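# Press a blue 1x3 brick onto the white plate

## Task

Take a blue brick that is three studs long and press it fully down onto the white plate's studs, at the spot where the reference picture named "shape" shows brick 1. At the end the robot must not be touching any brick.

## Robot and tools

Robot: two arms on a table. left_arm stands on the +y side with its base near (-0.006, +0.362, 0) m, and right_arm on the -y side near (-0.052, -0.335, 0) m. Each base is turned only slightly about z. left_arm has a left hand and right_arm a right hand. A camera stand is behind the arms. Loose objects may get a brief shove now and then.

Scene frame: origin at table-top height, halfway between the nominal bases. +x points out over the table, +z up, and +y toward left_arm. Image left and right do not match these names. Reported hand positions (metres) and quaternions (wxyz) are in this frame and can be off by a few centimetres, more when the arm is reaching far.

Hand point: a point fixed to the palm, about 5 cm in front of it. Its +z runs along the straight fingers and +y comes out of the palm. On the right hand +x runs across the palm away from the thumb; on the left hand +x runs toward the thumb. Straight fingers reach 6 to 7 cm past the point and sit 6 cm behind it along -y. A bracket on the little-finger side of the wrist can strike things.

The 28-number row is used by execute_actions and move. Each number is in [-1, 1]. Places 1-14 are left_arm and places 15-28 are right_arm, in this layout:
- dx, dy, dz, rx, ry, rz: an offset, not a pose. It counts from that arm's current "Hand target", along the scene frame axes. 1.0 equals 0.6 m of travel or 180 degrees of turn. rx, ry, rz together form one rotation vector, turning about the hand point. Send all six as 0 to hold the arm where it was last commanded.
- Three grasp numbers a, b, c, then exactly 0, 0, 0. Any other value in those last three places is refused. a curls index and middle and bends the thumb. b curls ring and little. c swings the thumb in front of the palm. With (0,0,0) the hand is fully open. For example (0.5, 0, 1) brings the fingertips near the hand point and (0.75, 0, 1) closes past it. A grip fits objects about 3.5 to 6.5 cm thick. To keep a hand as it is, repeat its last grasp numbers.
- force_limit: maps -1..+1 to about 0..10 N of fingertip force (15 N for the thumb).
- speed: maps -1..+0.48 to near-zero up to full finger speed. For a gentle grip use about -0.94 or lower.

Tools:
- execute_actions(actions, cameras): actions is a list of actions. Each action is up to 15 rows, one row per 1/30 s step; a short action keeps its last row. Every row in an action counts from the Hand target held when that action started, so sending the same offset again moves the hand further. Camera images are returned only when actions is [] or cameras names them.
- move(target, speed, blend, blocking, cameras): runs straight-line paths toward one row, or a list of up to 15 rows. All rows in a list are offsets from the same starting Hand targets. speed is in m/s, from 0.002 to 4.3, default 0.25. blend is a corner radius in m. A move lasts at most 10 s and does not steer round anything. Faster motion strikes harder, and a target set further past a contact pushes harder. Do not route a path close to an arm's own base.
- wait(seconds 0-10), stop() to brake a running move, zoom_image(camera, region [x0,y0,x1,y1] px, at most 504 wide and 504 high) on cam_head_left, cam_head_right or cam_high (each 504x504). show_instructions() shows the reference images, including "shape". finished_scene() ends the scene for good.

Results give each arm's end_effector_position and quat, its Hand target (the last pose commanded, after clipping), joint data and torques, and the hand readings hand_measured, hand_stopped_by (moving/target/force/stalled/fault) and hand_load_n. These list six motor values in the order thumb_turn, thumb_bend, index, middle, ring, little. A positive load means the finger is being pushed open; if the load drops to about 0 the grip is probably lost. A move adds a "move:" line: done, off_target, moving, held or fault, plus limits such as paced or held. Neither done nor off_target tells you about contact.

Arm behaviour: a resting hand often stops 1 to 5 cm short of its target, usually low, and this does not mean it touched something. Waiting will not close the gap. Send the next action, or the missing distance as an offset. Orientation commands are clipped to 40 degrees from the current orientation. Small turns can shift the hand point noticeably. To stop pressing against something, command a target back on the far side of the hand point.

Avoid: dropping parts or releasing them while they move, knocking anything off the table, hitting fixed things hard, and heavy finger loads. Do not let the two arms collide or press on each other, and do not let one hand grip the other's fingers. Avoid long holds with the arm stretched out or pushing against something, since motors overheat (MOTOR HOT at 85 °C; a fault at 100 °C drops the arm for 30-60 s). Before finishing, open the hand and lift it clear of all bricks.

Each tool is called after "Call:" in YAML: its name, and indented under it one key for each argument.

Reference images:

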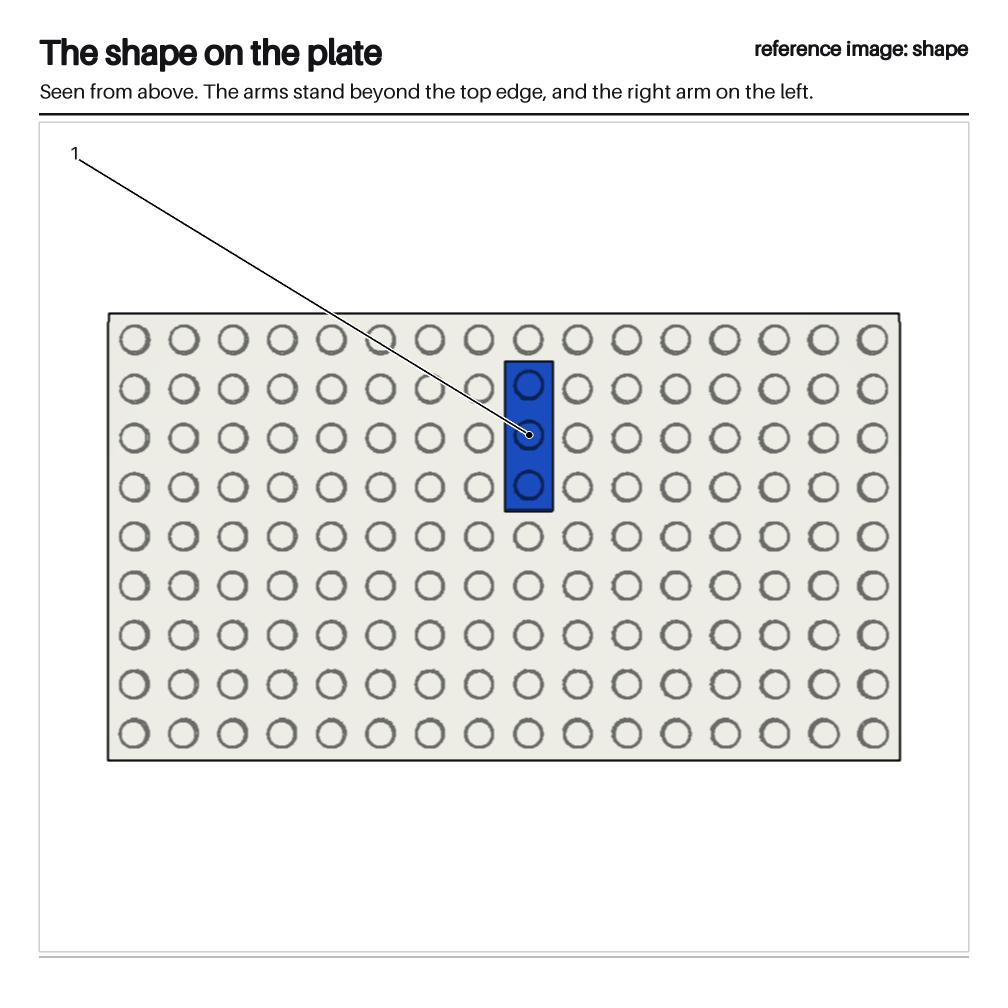

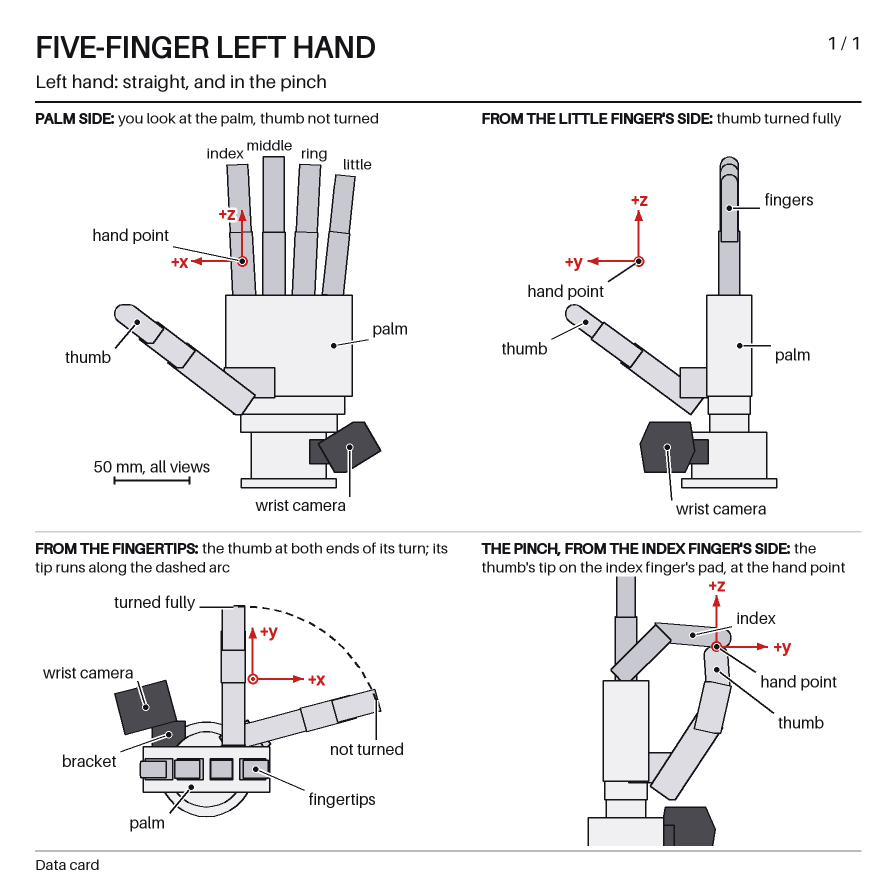

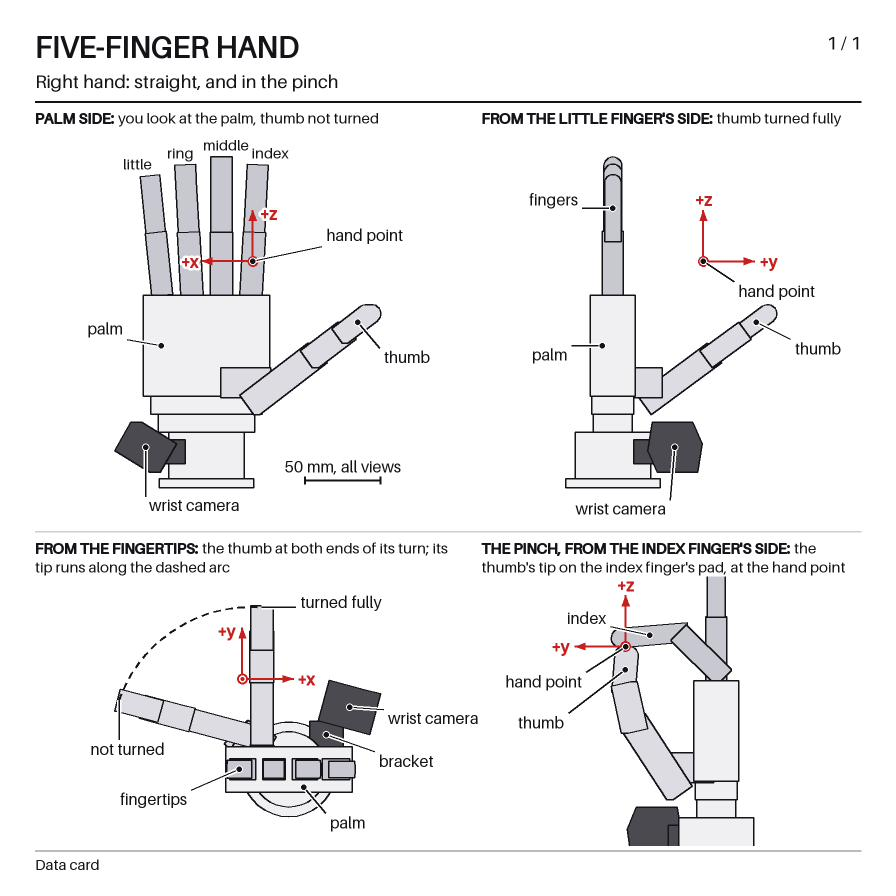

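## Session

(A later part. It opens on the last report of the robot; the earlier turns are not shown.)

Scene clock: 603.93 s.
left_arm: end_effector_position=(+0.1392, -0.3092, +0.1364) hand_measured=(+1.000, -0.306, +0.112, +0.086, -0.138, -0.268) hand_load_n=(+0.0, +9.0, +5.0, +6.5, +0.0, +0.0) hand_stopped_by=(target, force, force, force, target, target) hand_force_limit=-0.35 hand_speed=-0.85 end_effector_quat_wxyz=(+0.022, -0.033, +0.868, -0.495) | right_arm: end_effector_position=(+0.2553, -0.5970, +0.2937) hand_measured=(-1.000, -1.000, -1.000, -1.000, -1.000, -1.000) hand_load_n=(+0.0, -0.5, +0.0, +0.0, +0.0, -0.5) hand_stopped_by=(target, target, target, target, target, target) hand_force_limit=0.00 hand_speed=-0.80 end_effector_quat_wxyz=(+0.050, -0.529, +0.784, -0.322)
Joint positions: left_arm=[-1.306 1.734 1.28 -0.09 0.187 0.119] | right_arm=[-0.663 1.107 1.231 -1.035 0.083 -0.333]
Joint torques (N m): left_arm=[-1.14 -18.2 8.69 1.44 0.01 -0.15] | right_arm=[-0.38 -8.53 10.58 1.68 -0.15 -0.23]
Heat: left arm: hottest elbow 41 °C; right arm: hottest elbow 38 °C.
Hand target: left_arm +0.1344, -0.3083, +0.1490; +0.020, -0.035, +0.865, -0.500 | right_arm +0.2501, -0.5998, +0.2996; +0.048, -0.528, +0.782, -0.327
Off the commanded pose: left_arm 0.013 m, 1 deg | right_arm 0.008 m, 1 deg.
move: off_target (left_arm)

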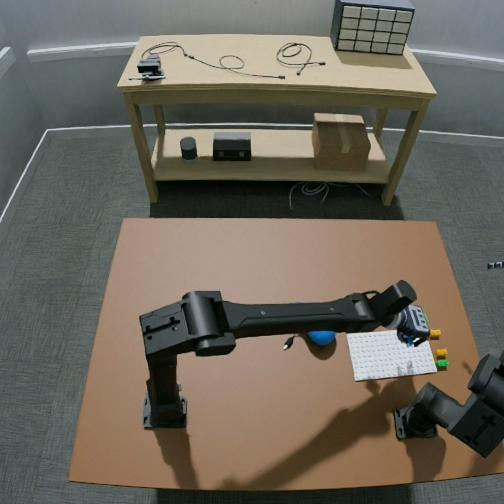

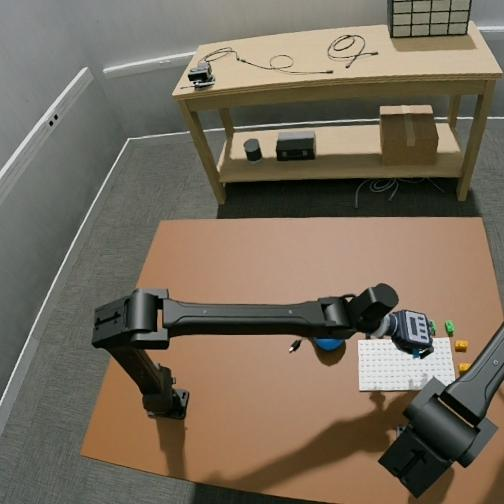

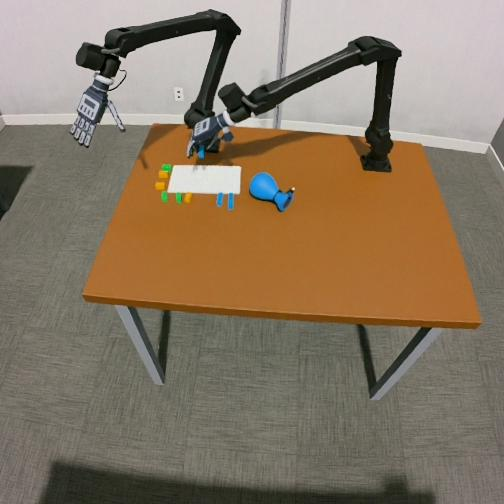

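Call:
move:
  target:
    - [-0.022,0.031,-0.115,0,0,0,0.68,0.4,1,0,0,0,-0.35,-0.85,0,0,0,0,0,0,0,0,0,0,0,0,0,-0.8]
  speed: 0.1
  cameras: ["cam_head_left","cam_head_right","cam_high"]

Call:
zoom_image:
  camera: "cam_head_left"
  region: [370, 330, 420, 380]

Call:
zoom_image:
  camera: "cam_head_right"
  region: [380, 340, 430, 390]

Call:
zoom_image:
  camera: "cam_high"
  region: [180, 140, 230, 190]

Scene clock: 622.87 s.
left_arm: end_effector_position=(+0.1279, -0.2845, +0.0833) hand_measured=(+1.000, -0.306, +0.112, +0.086, -0.138, -0.268) hand_load_n=(+0.0, +9.0, +5.0, +6.5, +0.0, +0.0) hand_stopped_by=(target, force, force, force, target, target) hand_force_limit=-0.35 hand_speed=-0.85 end_effector_quat_wxyz=(+0.024, -0.034, +0.868, -0.495) | right_arm: end_effector_position=(+0.2553, -0.5970, +0.2937) hand_measured=(-1.000, -1.000, -1.000, -1.000, -1.000, -1.000) hand_load_n=(+0.0, +0.0, +0.0, +0.0, +0.0, +0.0) hand_stopped_by=(target, target, target, target, target, target) hand_force_limit=0.00 hand_speed=-0.80 end_effector_quat_wxyz=(+0.050, -0.529, +0.784, -0.322)
Joint positions: left_arm=[-1.314 1.744 1.132 0.068 0.175 0.114] | right_arm=[-0.663 1.107 1.231 -1.035 0.083 -0.333]
Joint torques (N m): left_arm=[-1.79 -14.74 7.91 2.97 0.01 -0.16] | right_arm=[-0.79 -8.23 10.61 1.72 -0.14 -0.23]
Heat: left arm: hottest elbow 41 °C; right arm: hottest elbow 39 °C.
Hand target: left_arm +0.1212, -0.2897, +0.0799; +0.020, -0.035, +0.865, -0.500 | right_arm +0.2501, -0.5998, +0.2996; +0.048, -0.528, +0.782, -0.327
Off the commanded pose: left_arm 0.009 m, 1 deg | right_arm 0.008 m, 1 deg.
move: done

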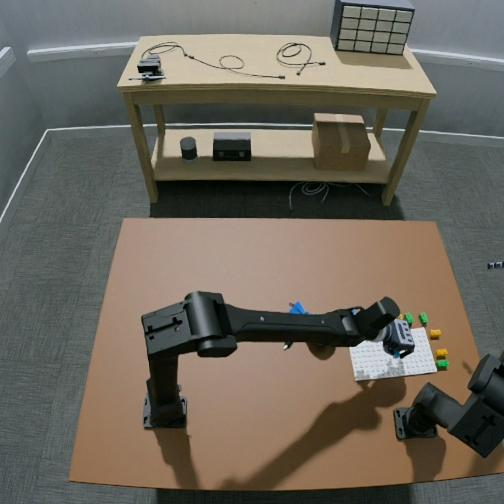

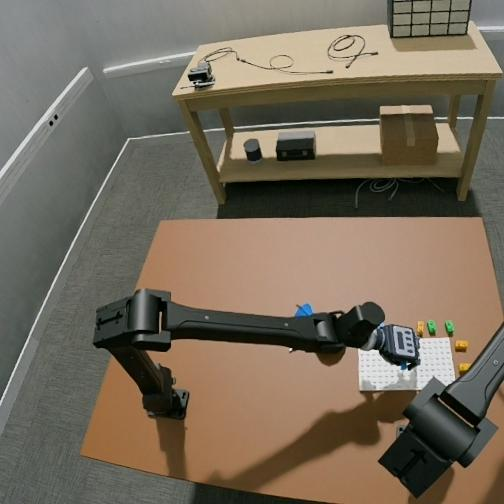

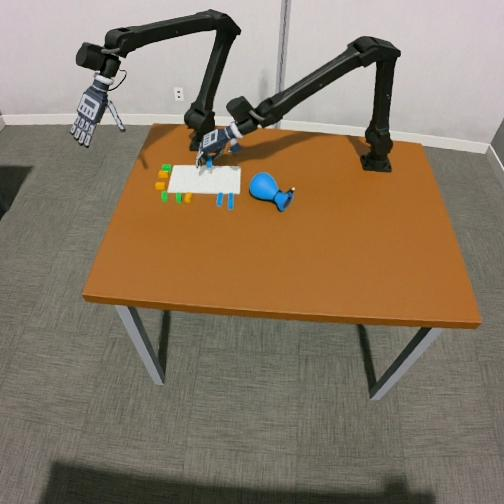

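Scaled by 10.080.

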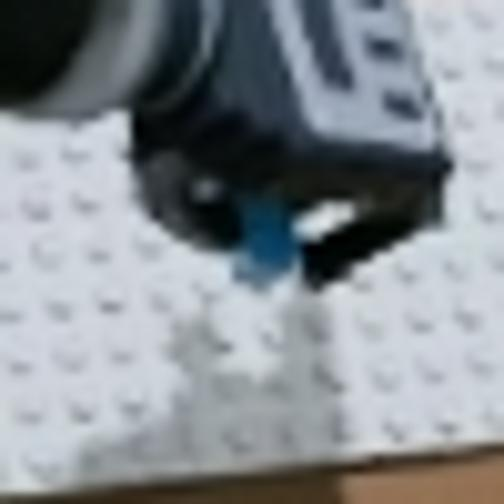

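Scaled by 10.080.

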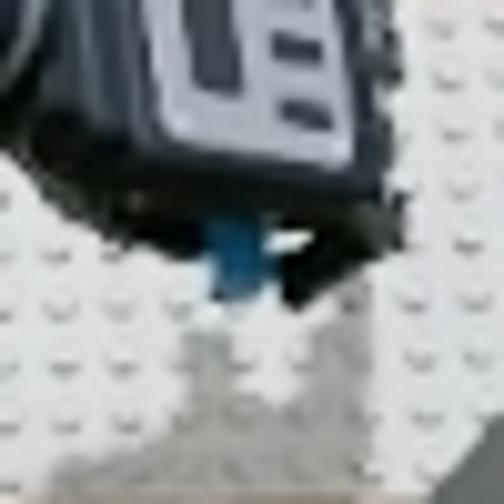

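Scaled by 10.080.

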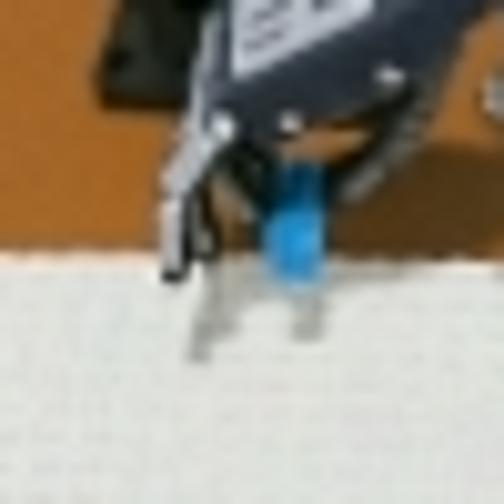

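Call:
zoom_image:
  camera: "cam_head_left"
  region: [370, 330, 504, 464]

Call:
zoom_image:
  camera: "cam_high"
  region: [150, 80, 260, 190]

Scaled by 3.761.

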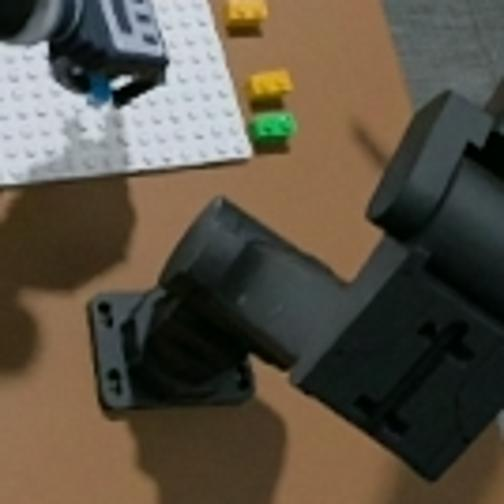

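Scaled by 4.582.

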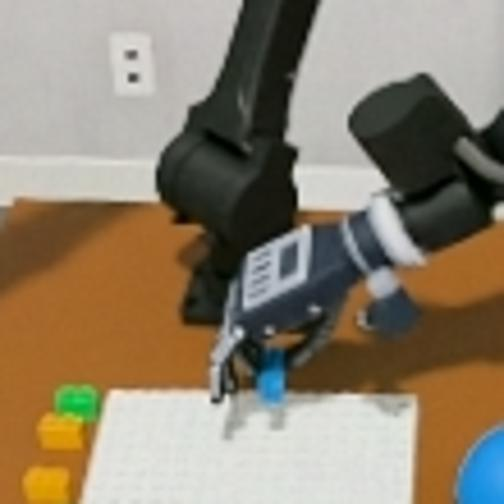

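Call:
move:
  target:
    - [-0.0517,-0.0167,-0.05,0,0,0,0.68,0.4,1,0,0,0,-0.35,-0.85,0,0,0,0,0,0,0,0,0,0,0,0,0,-0.8]
  speed: 0.08
  cameras: ["cam_head_left","cam_head_right","cam_high"]

Call:
zoom_image:
  camera: "cam_head_left"
  region: [370, 330, 430, 390]

Call:
zoom_image:
  camera: "cam_head_right"
  region: [380, 340, 440, 400]

Call:
zoom_image:
  camera: "cam_high"
  region: [180, 140, 240, 200]

Scene clock: 677.83 s.
left_arm: end_effector_position=(+0.0944, -0.2949, +0.0523) hand_measured=(+1.000, -0.306, +0.112, +0.086, -0.138, -0.268) hand_load_n=(+0.0, +9.0, +5.0, +6.5, +0.0, +0.0) hand_stopped_by=(target, force, force, force, target, target) hand_force_limit=-0.35 hand_speed=-0.85 end_effector_quat_wxyz=(+0.023, -0.032, +0.869, -0.494) | right_arm: end_effector_position=(+0.2553, -0.5970, +0.2937) hand_measured=(-1.000, -1.000, -1.000, -1.000, -1.000, -1.000) hand_load_n=(+0.0, +0.0, +0.0, +0.0, +0.0, +0.0) hand_stopped_by=(target, target, target, target, target, target) hand_force_limit=0.00 hand_speed=-0.80 end_effector_quat_wxyz=(+0.050, -0.529, +0.784, -0.322)
Joint positions: left_arm=[-1.379 1.798 1.111 0.147 0.123 0.083] | right_arm=[-0.663 1.107 1.231 -1.035 0.083 -0.333]
Joint torques (N m): left_arm=[-1.38 -15.09 7.66 3 -0.01 -0.17] | right_arm=[-0.97 -8.41 10.63 1.63 -0.13 -0.25]
Heat: left arm: hottest elbow 41 °C; right arm: hottest elbow 39 °C.
Hand target: left_arm +0.0903, -0.2996, +0.0500; +0.020, -0.035, +0.865, -0.500 | right_arm +0.2501, -0.5998, +0.2996; +0.048, -0.528, +0.782, -0.327
Off the commanded pose: left_arm 0.007 m, 1 deg | right_arm 0.008 m, 1 deg.
move: done

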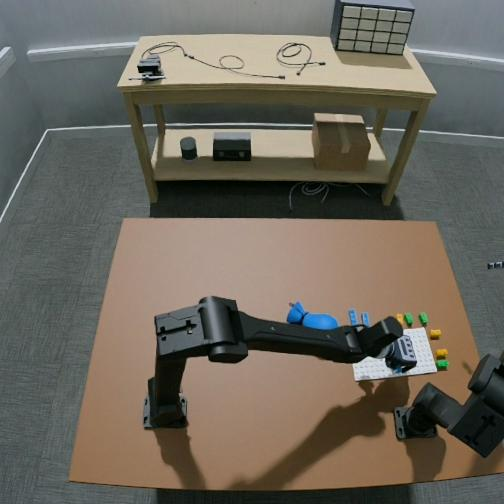

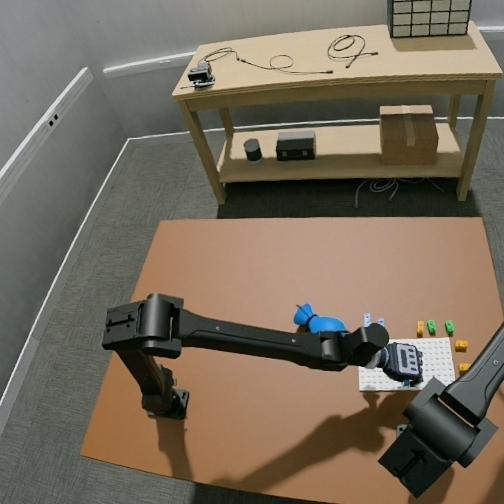

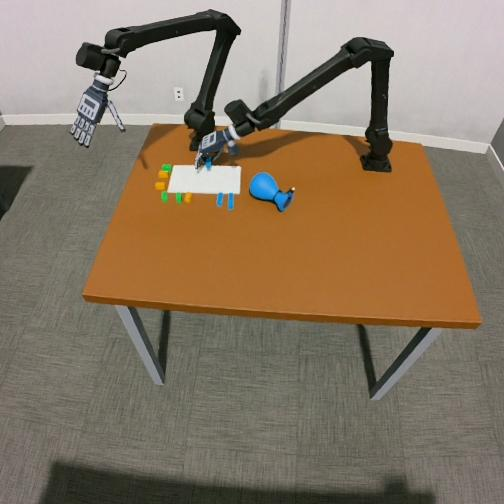

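Scaled by 8.400.

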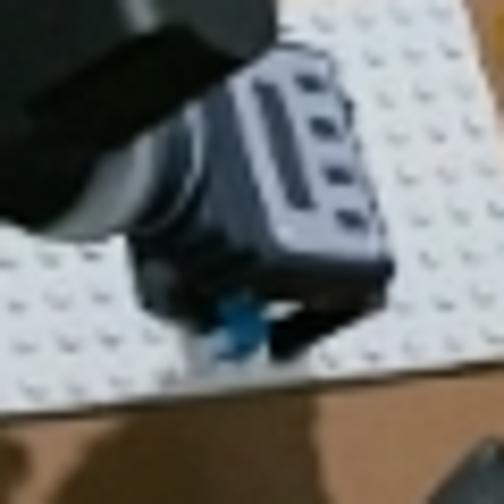

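Scaled by 8.400.

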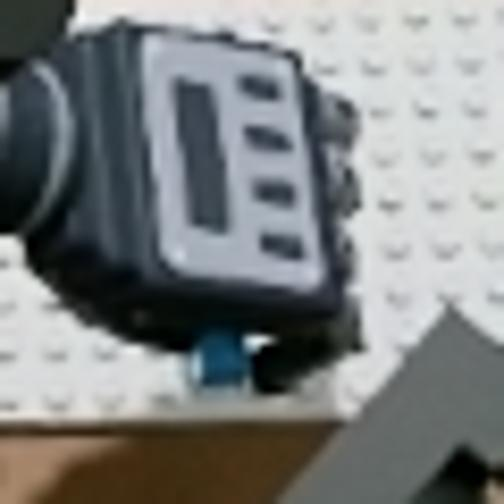

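Scaled by 8.400.

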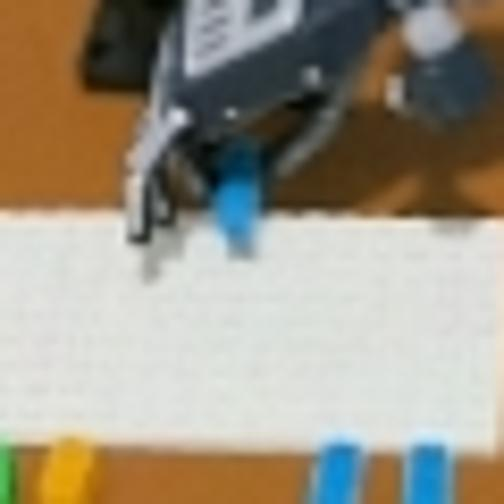

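Call:
zoom_image:
  camera: "cam_head_left"
  region: [388, 358, 412, 382]

Call:
zoom_image:
  camera: "cam_head_right"
  region: [394, 370, 418, 394]

Call:
zoom_image:
  camera: "cam_high"
  region: [194, 150, 224, 180]

Scaled by 21.000.

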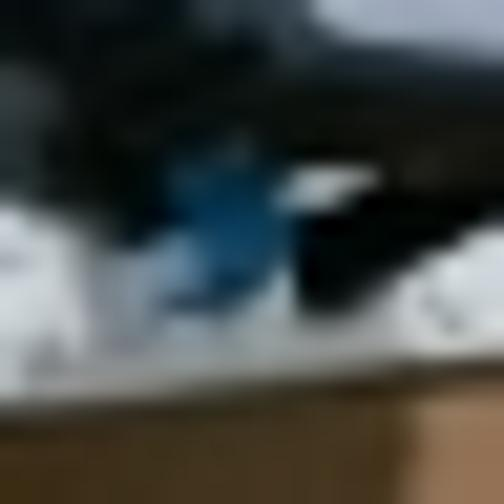

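Scaled by 21.000.

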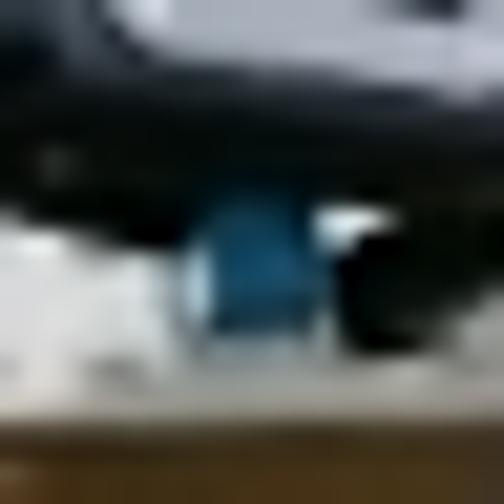

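Scaled by 16.800.

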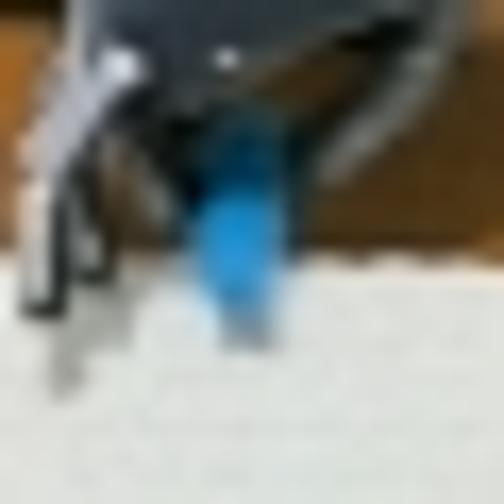

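Call:
move:
  target:
    - [0.04,0.0,-0.017,0,0,0,0.68,0.4,1,0,0,0,-0.35,-0.85,0,0,0,0,0,0,0,0,0,0,0,0,0,-0.8]
  speed: 0.06

Scene clock: 700.57 s.
left_arm: end_effector_position=(+0.1071, -0.2925, +0.0385) hand_measured=(+1.000, -0.306, +0.112, +0.086, -0.138, -0.268) hand_load_n=(+0.0, +9.0, +5.5, +6.5, +0.0, +0.0) hand_stopped_by=(target, force, force, force, target, target) hand_force_limit=-0.35 hand_speed=-0.85 end_effector_quat_wxyz=(+0.015, -0.038, +0.871, -0.490) | right_arm: end_effector_position=(+0.2553, -0.5970, +0.2937) hand_measured=(-1.000, -1.000, -1.000, -1.000, -1.000, -1.000) hand_load_n=(+0.0, +0.0, +0.0, +0.0, +0.0, +0.0) hand_stopped_by=(target, target, target, target, target, target) hand_force_limit=0.00 hand_speed=-0.80 end_effector_quat_wxyz=(+0.050, -0.529, +0.784, -0.322)
Joint positions: left_arm=[-1.35 1.826 1.111 0.162 0.155 0.082] | right_arm=[-0.663 1.107 1.231 -1.035 0.083 -0.333]
Joint torques (N m): left_arm=[0.21 -15.21 8.29 2.97 0.2 0.04] | right_arm=[-0.26 -8.23 10.74 1.63 -0.12 -0.24]
Heat: left arm: hottest elbow 40 °C; right arm: hottest elbow 39 °C.
Hand target: left_arm +0.1141, -0.2997, +0.0398; +0.020, -0.034, +0.865, -0.500 | right_arm +0.2501, -0.5998, +0.2996; +0.048, -0.528, +0.782, -0.327
Off the commanded pose: left_arm 0.010 m, 1 deg | right_arm 0.008 m, 1 deg.
move: done

Call:
execute_actions:
  actions: []

Call:
zoom_image:
  camera: "cam_head_left"
  region: [375, 345, 415, 385]

Call:
zoom_image:
  camera: "cam_head_right"
  region: [385, 355, 425, 395]

Call:
zoom_image:
  camera: "cam_high"
  region: [190, 145, 230, 185]

Scene clock: 706.50 s.
left_arm: end_effector_position=(+0.1071, -0.2925, +0.0386) hand_measured=(+1.000, -0.306, +0.112, +0.086, -0.138, -0.268) hand_load_n=(+0.0, +9.0, +5.0, +6.5, +0.5, +0.0) hand_stopped_by=(target, force, force, force, target, target) hand_force_limit=-0.35 hand_speed=-0.85 end_effector_quat_wxyz=(+0.015, -0.038, +0.871, -0.490) | right_arm: end_effector_position=(+0.2553, -0.5970, +0.2937) hand_measured=(-1.000, -1.000, -1.000, -1.000, -1.000, -1.000) hand_load_n=(+0.0, +0.0, +0.0, +0.0, +0.0, +0.0) hand_stopped_by=(target, target, target, target, target, target) hand_force_limit=0.00 hand_speed=-0.80 end_effector_quat_wxyz=(+0.050, -0.529, +0.784, -0.322)
Joint positions: left_arm=[-1.35 1.826 1.111 0.162 0.155 0.082] | right_arm=[-0.663 1.107 1.231 -1.035 0.083 -0.333]
Joint velocities: within noise
Joint torques (N m): left_arm=[-0.09 -15.21 8.31 2.96 0.17 0.04] | right_arm=[-0.38 -8.41 10.7 1.66 -0.11 -0.25]
Motor temperatures (°C): left_arm=[29 34 40 29 26 27] | right_arm=[29 34 39 27 29 28]
Heat: left arm: hottest elbow 40 °C; right arm: hottest elbow 39 °C.
Hand target: left_arm +0.1142, -0.2997, +0.0399; +0.020, -0.035, +0.865, -0.500 | right_arm +0.2501, -0.5998, +0.2996; +0.048, -0.528, +0.782, -0.327
Off the commanded pose: left_arm 0.010 m, 1 deg | right_arm 0.008 m, 1 deg.

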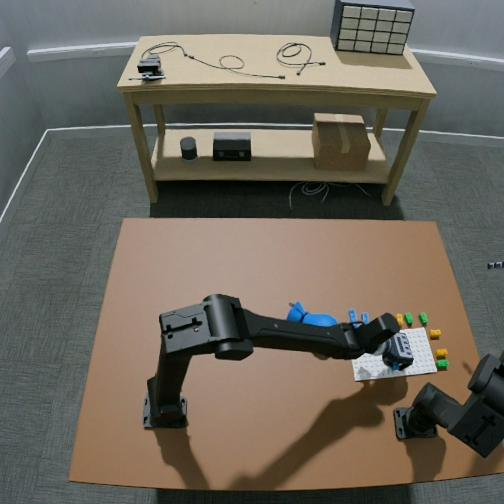

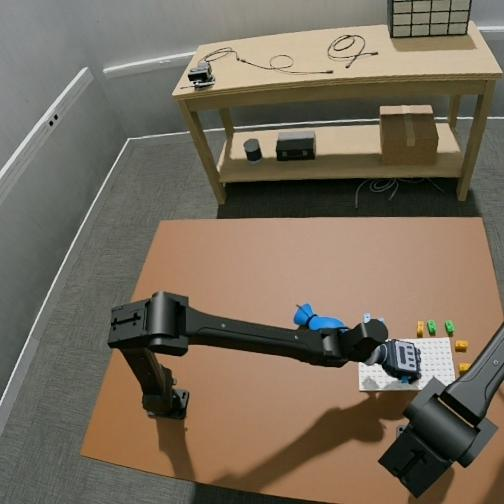

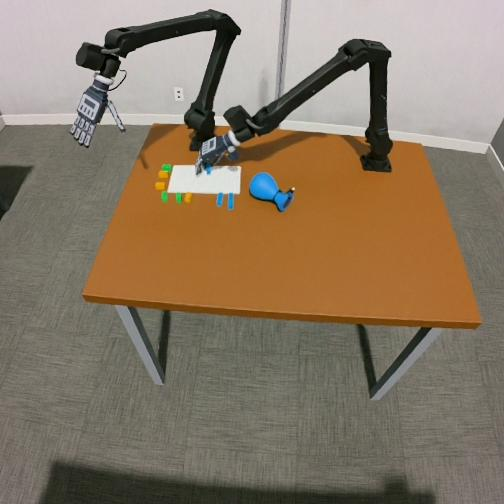

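Scaled by 12.600.

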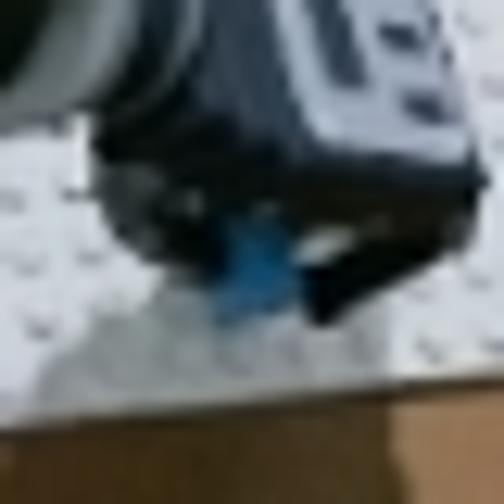

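Scaled by 12.600.

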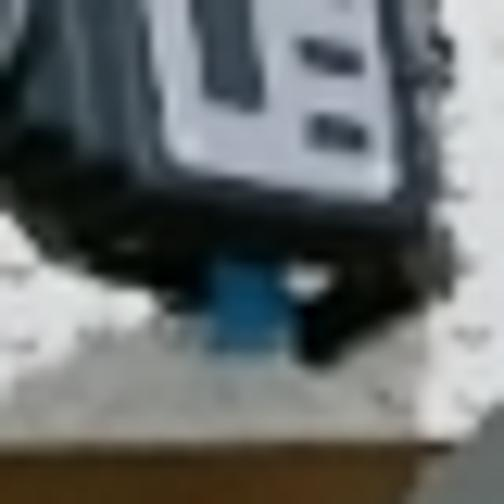

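Scaled by 12.600.

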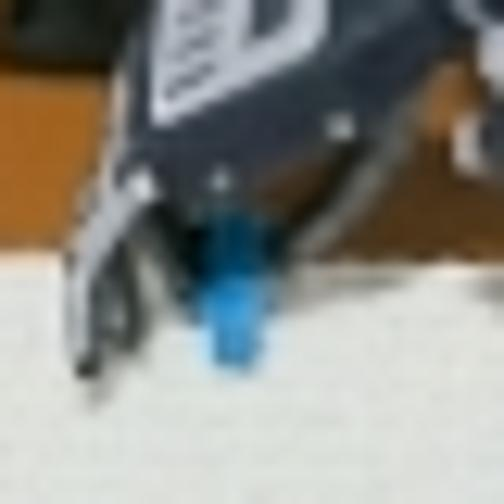

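Call:
move:
  target:
    - [-0.003,0.0,-0.015,0,0,0,0.68,0.4,1,0,0,0,-0.35,-0.85,0,0,0,0,0,0,0,0,0,0,0,0,0,-0.8]
  speed: 0.04
  cameras: ["cam_head_left","cam_head_right","cam_high"]

Call:
zoom_image:
  camera: "cam_head_left"
  region: [375, 345, 415, 385]

Call:
zoom_image:
  camera: "cam_head_right"
  region: [385, 355, 425, 395]

Call:
zoom_image:
  camera: "cam_high"
  region: [190, 145, 230, 185]

Scene clock: 725.73 s.
left_arm: end_effector_position=(+0.1078, -0.2952, +0.0330) hand_measured=(+1.000, -0.306, +0.112, +0.086, -0.138, -0.268) hand_load_n=(+0.0, +8.5, +5.0, +6.5, +0.0, +0.0) hand_stopped_by=(target, force, force, force, target, target) hand_force_limit=-0.35 hand_speed=-0.85 end_effector_quat_wxyz=(+0.016, -0.037, +0.869, -0.493) | right_arm: end_effector_position=(+0.2553, -0.5970, +0.2937) hand_measured=(-1.000, -1.000, -1.000, -1.000, -1.000, -1.000) hand_load_n=(+0.0, +0.0, +0.0, +0.0, +0.0, +0.0) hand_stopped_by=(target, target, target, target, target, target) hand_force_limit=0.00 hand_speed=-0.80 end_effector_quat_wxyz=(+0.050, -0.529, +0.784, -0.322)
Joint positions: left_arm=[-1.35 1.841 1.111 0.185 0.155 0.082] | right_arm=[-0.663 1.107 1.231 -1.035 0.083 -0.333]
Joint torques (N m): left_arm=[-0.38 -15.09 7.73 3 0.08 0.02] | right_arm=[-0.67 -8 10.65 1.65 -0.13 -0.24]
Heat: left arm: hottest elbow 40 °C; right arm: hottest elbow 39 °C.
Hand target: left_arm +0.1124, -0.2996, +0.0306; +0.020, -0.035, +0.865, -0.499 | right_arm +0.2501, -0.5998, +0.2996; +0.048, -0.528, +0.782, -0.327
Off the commanded pose: left_arm 0.007 m, 1 deg | right_arm 0.008 m, 1 deg.
move: done

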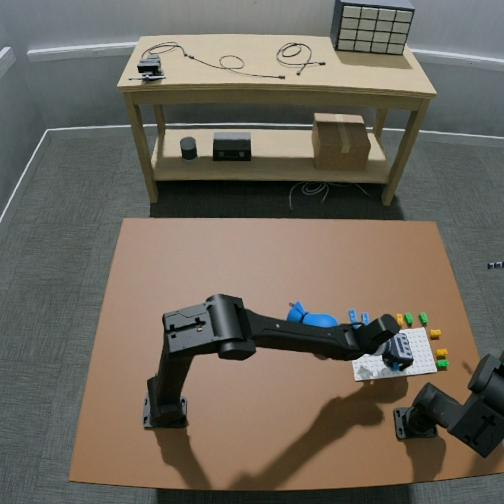

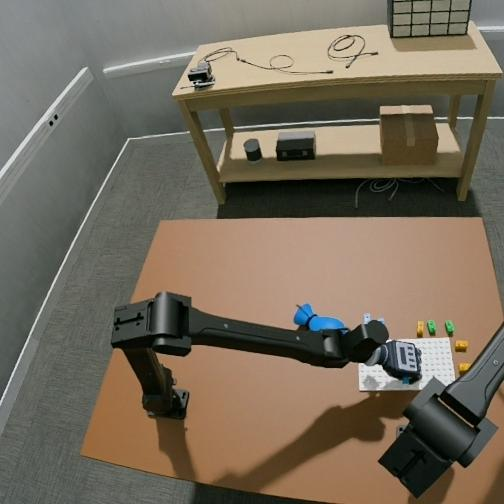

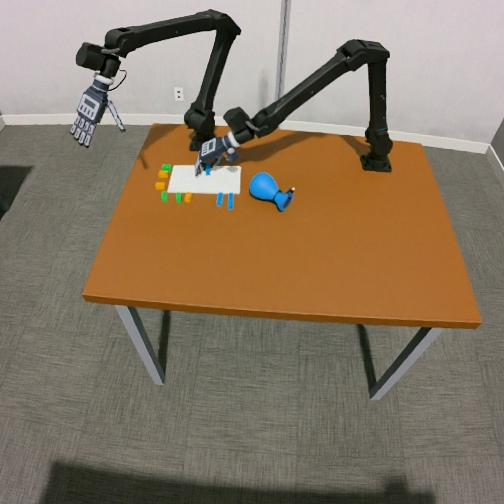

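Scaled by 12.600.

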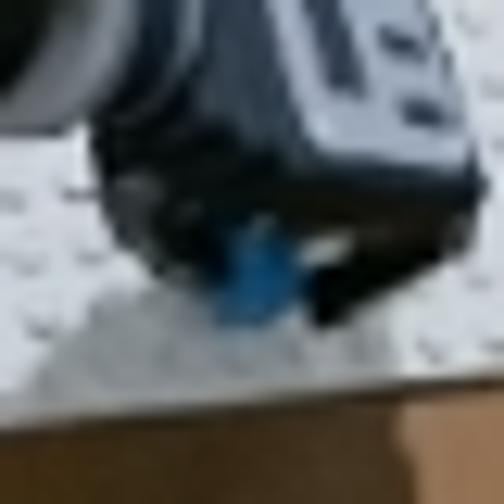

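Scaled by 12.600.

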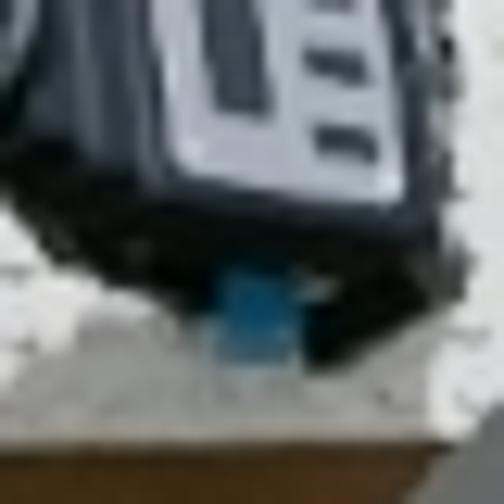

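Scaled by 12.600.

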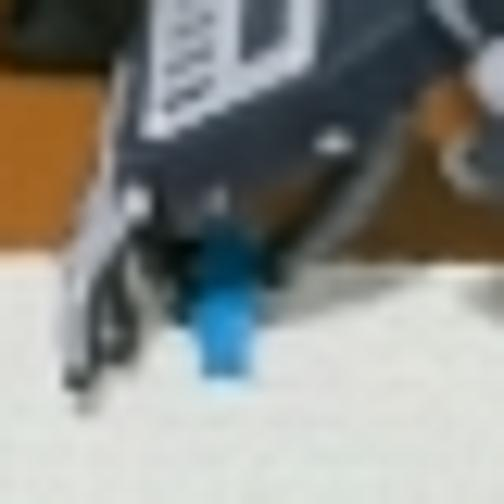

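Call:
zoom_image:
  camera: "cam_head_left"
  region: [352, 352, 402, 384]

Call:
zoom_image:
  camera: "cam_head_left"
  region: [390, 346, 440, 378]

Call:
zoom_image:
  camera: "cam_head_right"
  region: [356, 360, 412, 396]

Call:
zoom_image:
  camera: "cam_head_right"
  region: [396, 356, 452, 392]

Scaled by 10.080.

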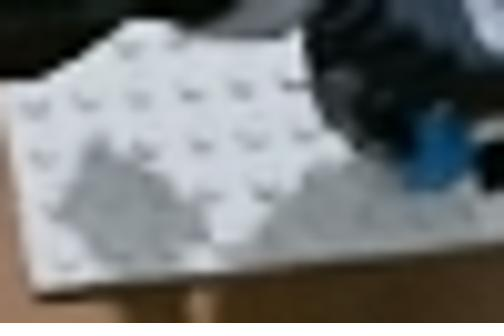

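Scaled by 10.080.

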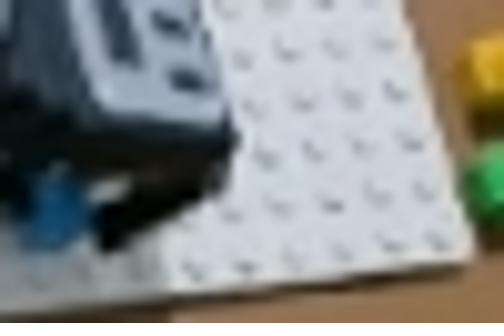

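Scaled by 9.000.

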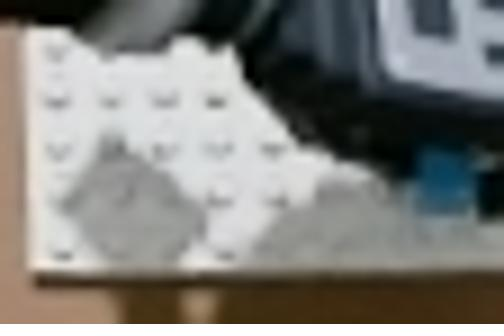

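Scaled by 9.000.

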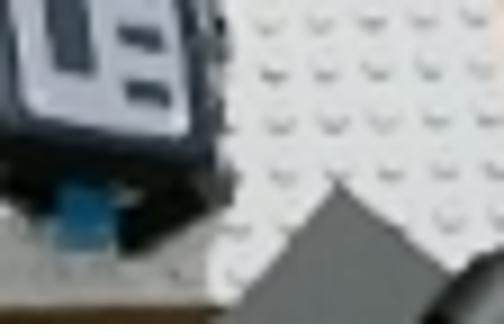

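Call:
move:
  target:
    - [-0.023,0.0,0.0,0,0,0,0.68,0.4,1,0,0,0,-0.35,-0.85,0,0,0,0,0,0,0,0,0,0,0,0,0,-0.8]
  speed: 0.04

Scene clock: 775.67 s.
left_arm: end_effector_position=(+0.1060, -0.2953, +0.0316) hand_measured=(+1.000, -0.306, +0.112, +0.086, -0.138, -0.268) hand_load_n=(+0.0, +9.0, +5.0, +6.5, +0.0, +0.0) hand_stopped_by=(target, force, force, force, target, target) hand_force_limit=-0.35 hand_speed=-0.85 end_effector_quat_wxyz=(+0.022, -0.038, +0.869, -0.493) | right_arm: end_effector_position=(+0.2553, -0.5970, +0.2937) hand_measured=(-1.000, -1.000, -1.000, -1.000, -1.000, -1.000) hand_load_n=(+0.0, +0.0, +0.0, +0.0, +0.0, +0.0) hand_stopped_by=(target, target, target, target, target, target) hand_force_limit=0.00 hand_speed=-0.80 end_effector_quat_wxyz=(+0.050, -0.529, +0.784, -0.322)
Joint positions: left_arm=[-1.358 1.841 1.106 0.191 0.136 0.082] | right_arm=[-0.663 1.107 1.231 -1.035 0.083 -0.333]
Joint torques (N m): left_arm=[-1.79 -16.15 7.2 2.97 0.02 -0.09] | right_arm=[-0.38 -8 10.62 1.62 -0.13 -0.26]
Heat: left arm: hottest elbow 40 °C; right arm: hottest elbow 39 °C.
Hand target: left_arm +0.0986, -0.2995, +0.0305; +0.020, -0.035, +0.865, -0.499 | right_arm +0.2501, -0.5998, +0.2996; +0.048, -0.528, +0.782, -0.327
Off the commanded pose: left_arm 0.009 m, 1 deg | right_arm 0.008 m, 1 deg.
move: done

Call:
wait:
  seconds: 0
  cameras: ["cam_head_left","cam_head_right","cam_high"]

Call:
zoom_image:
  camera: "cam_head_left"
  region: [352, 352, 402, 384]

Call:
zoom_image:
  camera: "cam_head_right"
  region: [356, 360, 412, 396]

Call:
zoom_image:
  camera: "cam_high"
  region: [190, 150, 220, 180]

Scene clock: 780.57 s.
left_arm: end_effector_position=(+0.1058, -0.2955, +0.0317) hand_measured=(+1.000, -0.306, +0.112, +0.086, -0.138, -0.268) hand_load_n=(+0.0, +8.5, +5.0, +6.5, -0.5, +0.0) hand_stopped_by=(target, force, force, force, target, target) hand_force_limit=-0.35 hand_speed=-0.85 end_effector_quat_wxyz=(+0.022, -0.038, +0.869, -0.493) | right_arm: end_effector_position=(+0.2553, -0.5970, +0.2937) hand_measured=(-1.000, -1.000, -1.000, -1.000, -1.000, -1.000) hand_load_n=(+0.0, +0.0, +0.0, +0.0, +0.0, +0.0) hand_stopped_by=(target, target, target, target, target, target) hand_force_limit=0.00 hand_speed=-0.80 end_effector_quat_wxyz=(+0.050, -0.529, +0.784, -0.322)
Joint positions: left_arm=[-1.359 1.841 1.106 0.192 0.136 0.082] | right_arm=[-0.663 1.107 1.231 -1.035 0.083 -0.333]
Joint torques (N m): left_arm=[-1.85 -15.79 7.24 2.96 0 -0.1] | right_arm=[-0.56 -8.35 10.71 1.74 -0.15 -0.24]
Heat: left arm: hottest elbow 39 °C; right arm: hottest elbow 39 °C.
Hand target: left_arm +0.0985, -0.2996, +0.0306; +0.020, -0.034, +0.865, -0.499 | right_arm +0.2501, -0.5998, +0.2996; +0.048, -0.528, +0.782, -0.327
Off the commanded pose: left_arm 0.008 m, 1 deg | right_arm 0.008 m, 1 deg.

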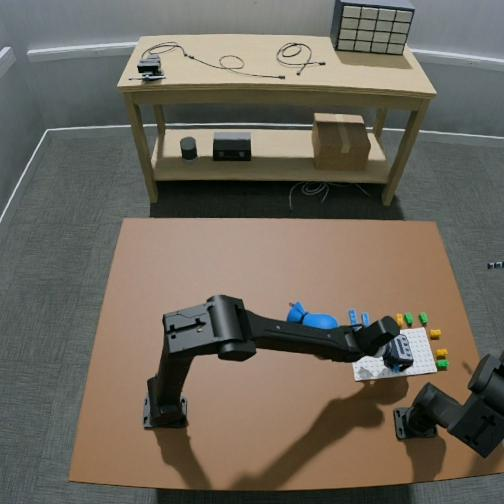

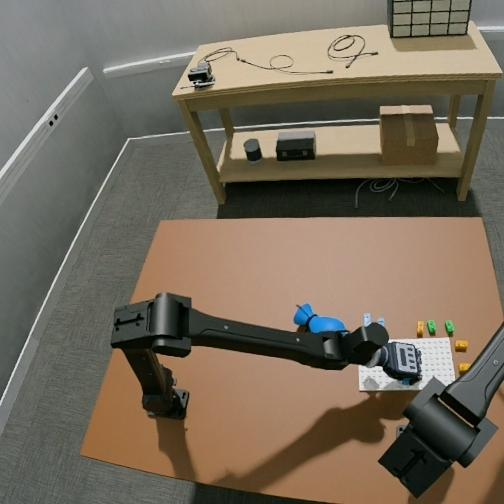

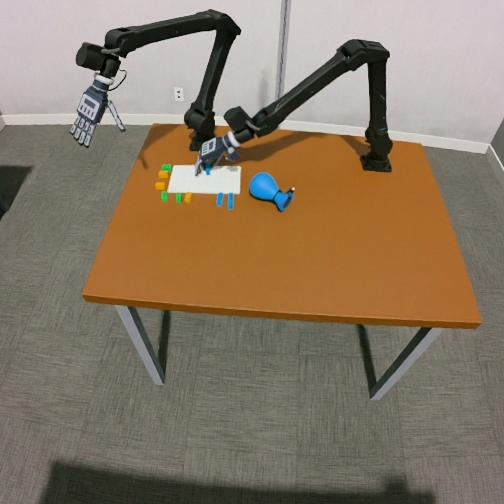

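Scaled by 10.080.

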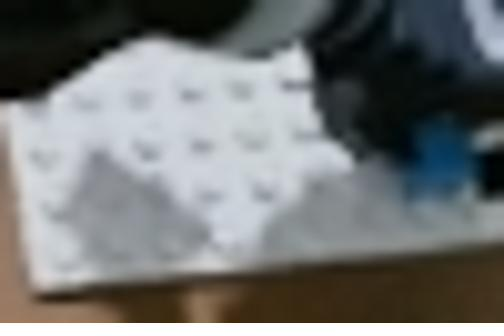

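Scaled by 9.000.

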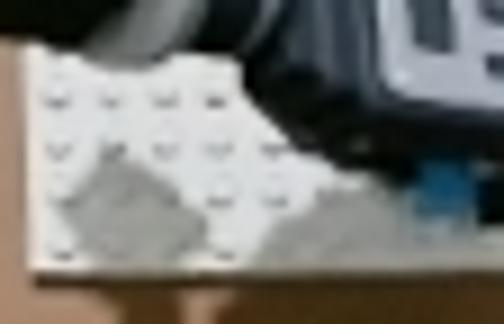

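Scaled by 16.800.

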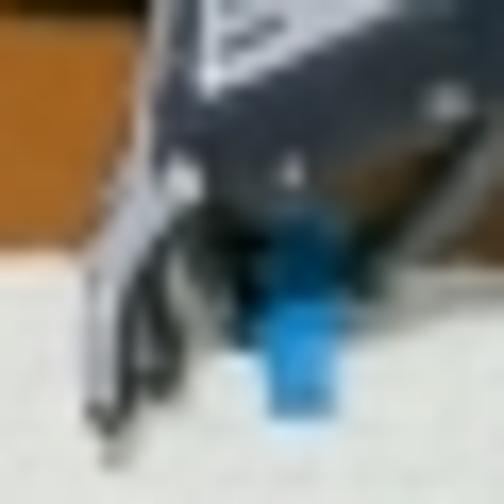

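Call:
move:
  target:
    - [0.0,0.0,-0.02,0,0,0,0.68,0.4,1,0,0,0,-0.35,-0.85,0,0,0,0,0,0,0,0,0,0,0,0,0,-0.8]
  speed: 0.03

Scene clock: 785.40 s.
left_arm: end_effector_position=(+0.1068, -0.2990, +0.0315) hand_measured=(+1.000, -0.306, +0.112, +0.086, -0.138, -0.268) hand_load_n=(-0.5, +8.0, +5.0, +6.5, +0.0, +0.0) hand_stopped_by=(target, force, force, force, target, target) hand_force_limit=-0.35 hand_speed=-0.85 end_effector_quat_wxyz=(+0.024, -0.037, +0.864, -0.502) | right_arm: end_effector_position=(+0.2553, -0.5970, +0.2937) hand_measured=(-1.000, -1.000, -1.000, -1.000, -1.000, -1.000) hand_load_n=(-0.5, +0.0, +0.0, +0.0, +0.0, +0.0) hand_stopped_by=(target, target, target, target, target, target) hand_force_limit=0.00 hand_speed=-0.80 end_effector_quat_wxyz=(+0.050, -0.529, +0.784, -0.322)
Joint positions: left_arm=[-1.359 1.848 1.103 0.223 0.135 0.082] | right_arm=[-0.663 1.107 1.231 -1.035 0.083 -0.333]
Joint torques (N m): left_arm=[-1.9 -14.56 6.91 2.84 0.01 -0.09] | right_arm=[-0.67 -8.41 10.67 1.68 -0.15 -0.22]
Heat: left arm: hottest elbow 39 °C; right arm: hottest elbow 39 °C.
Hand target: left_arm +0.0985, -0.2998, +0.0188; +0.020, -0.034, +0.865, -0.500 | right_arm +0.2501, -0.5998, +0.2996; +0.048, -0.528, +0.782, -0.327
Off the commanded pose: left_arm 0.015 m, 1 deg | right_arm 0.008 m, 1 deg.
move: off_target (left_arm)


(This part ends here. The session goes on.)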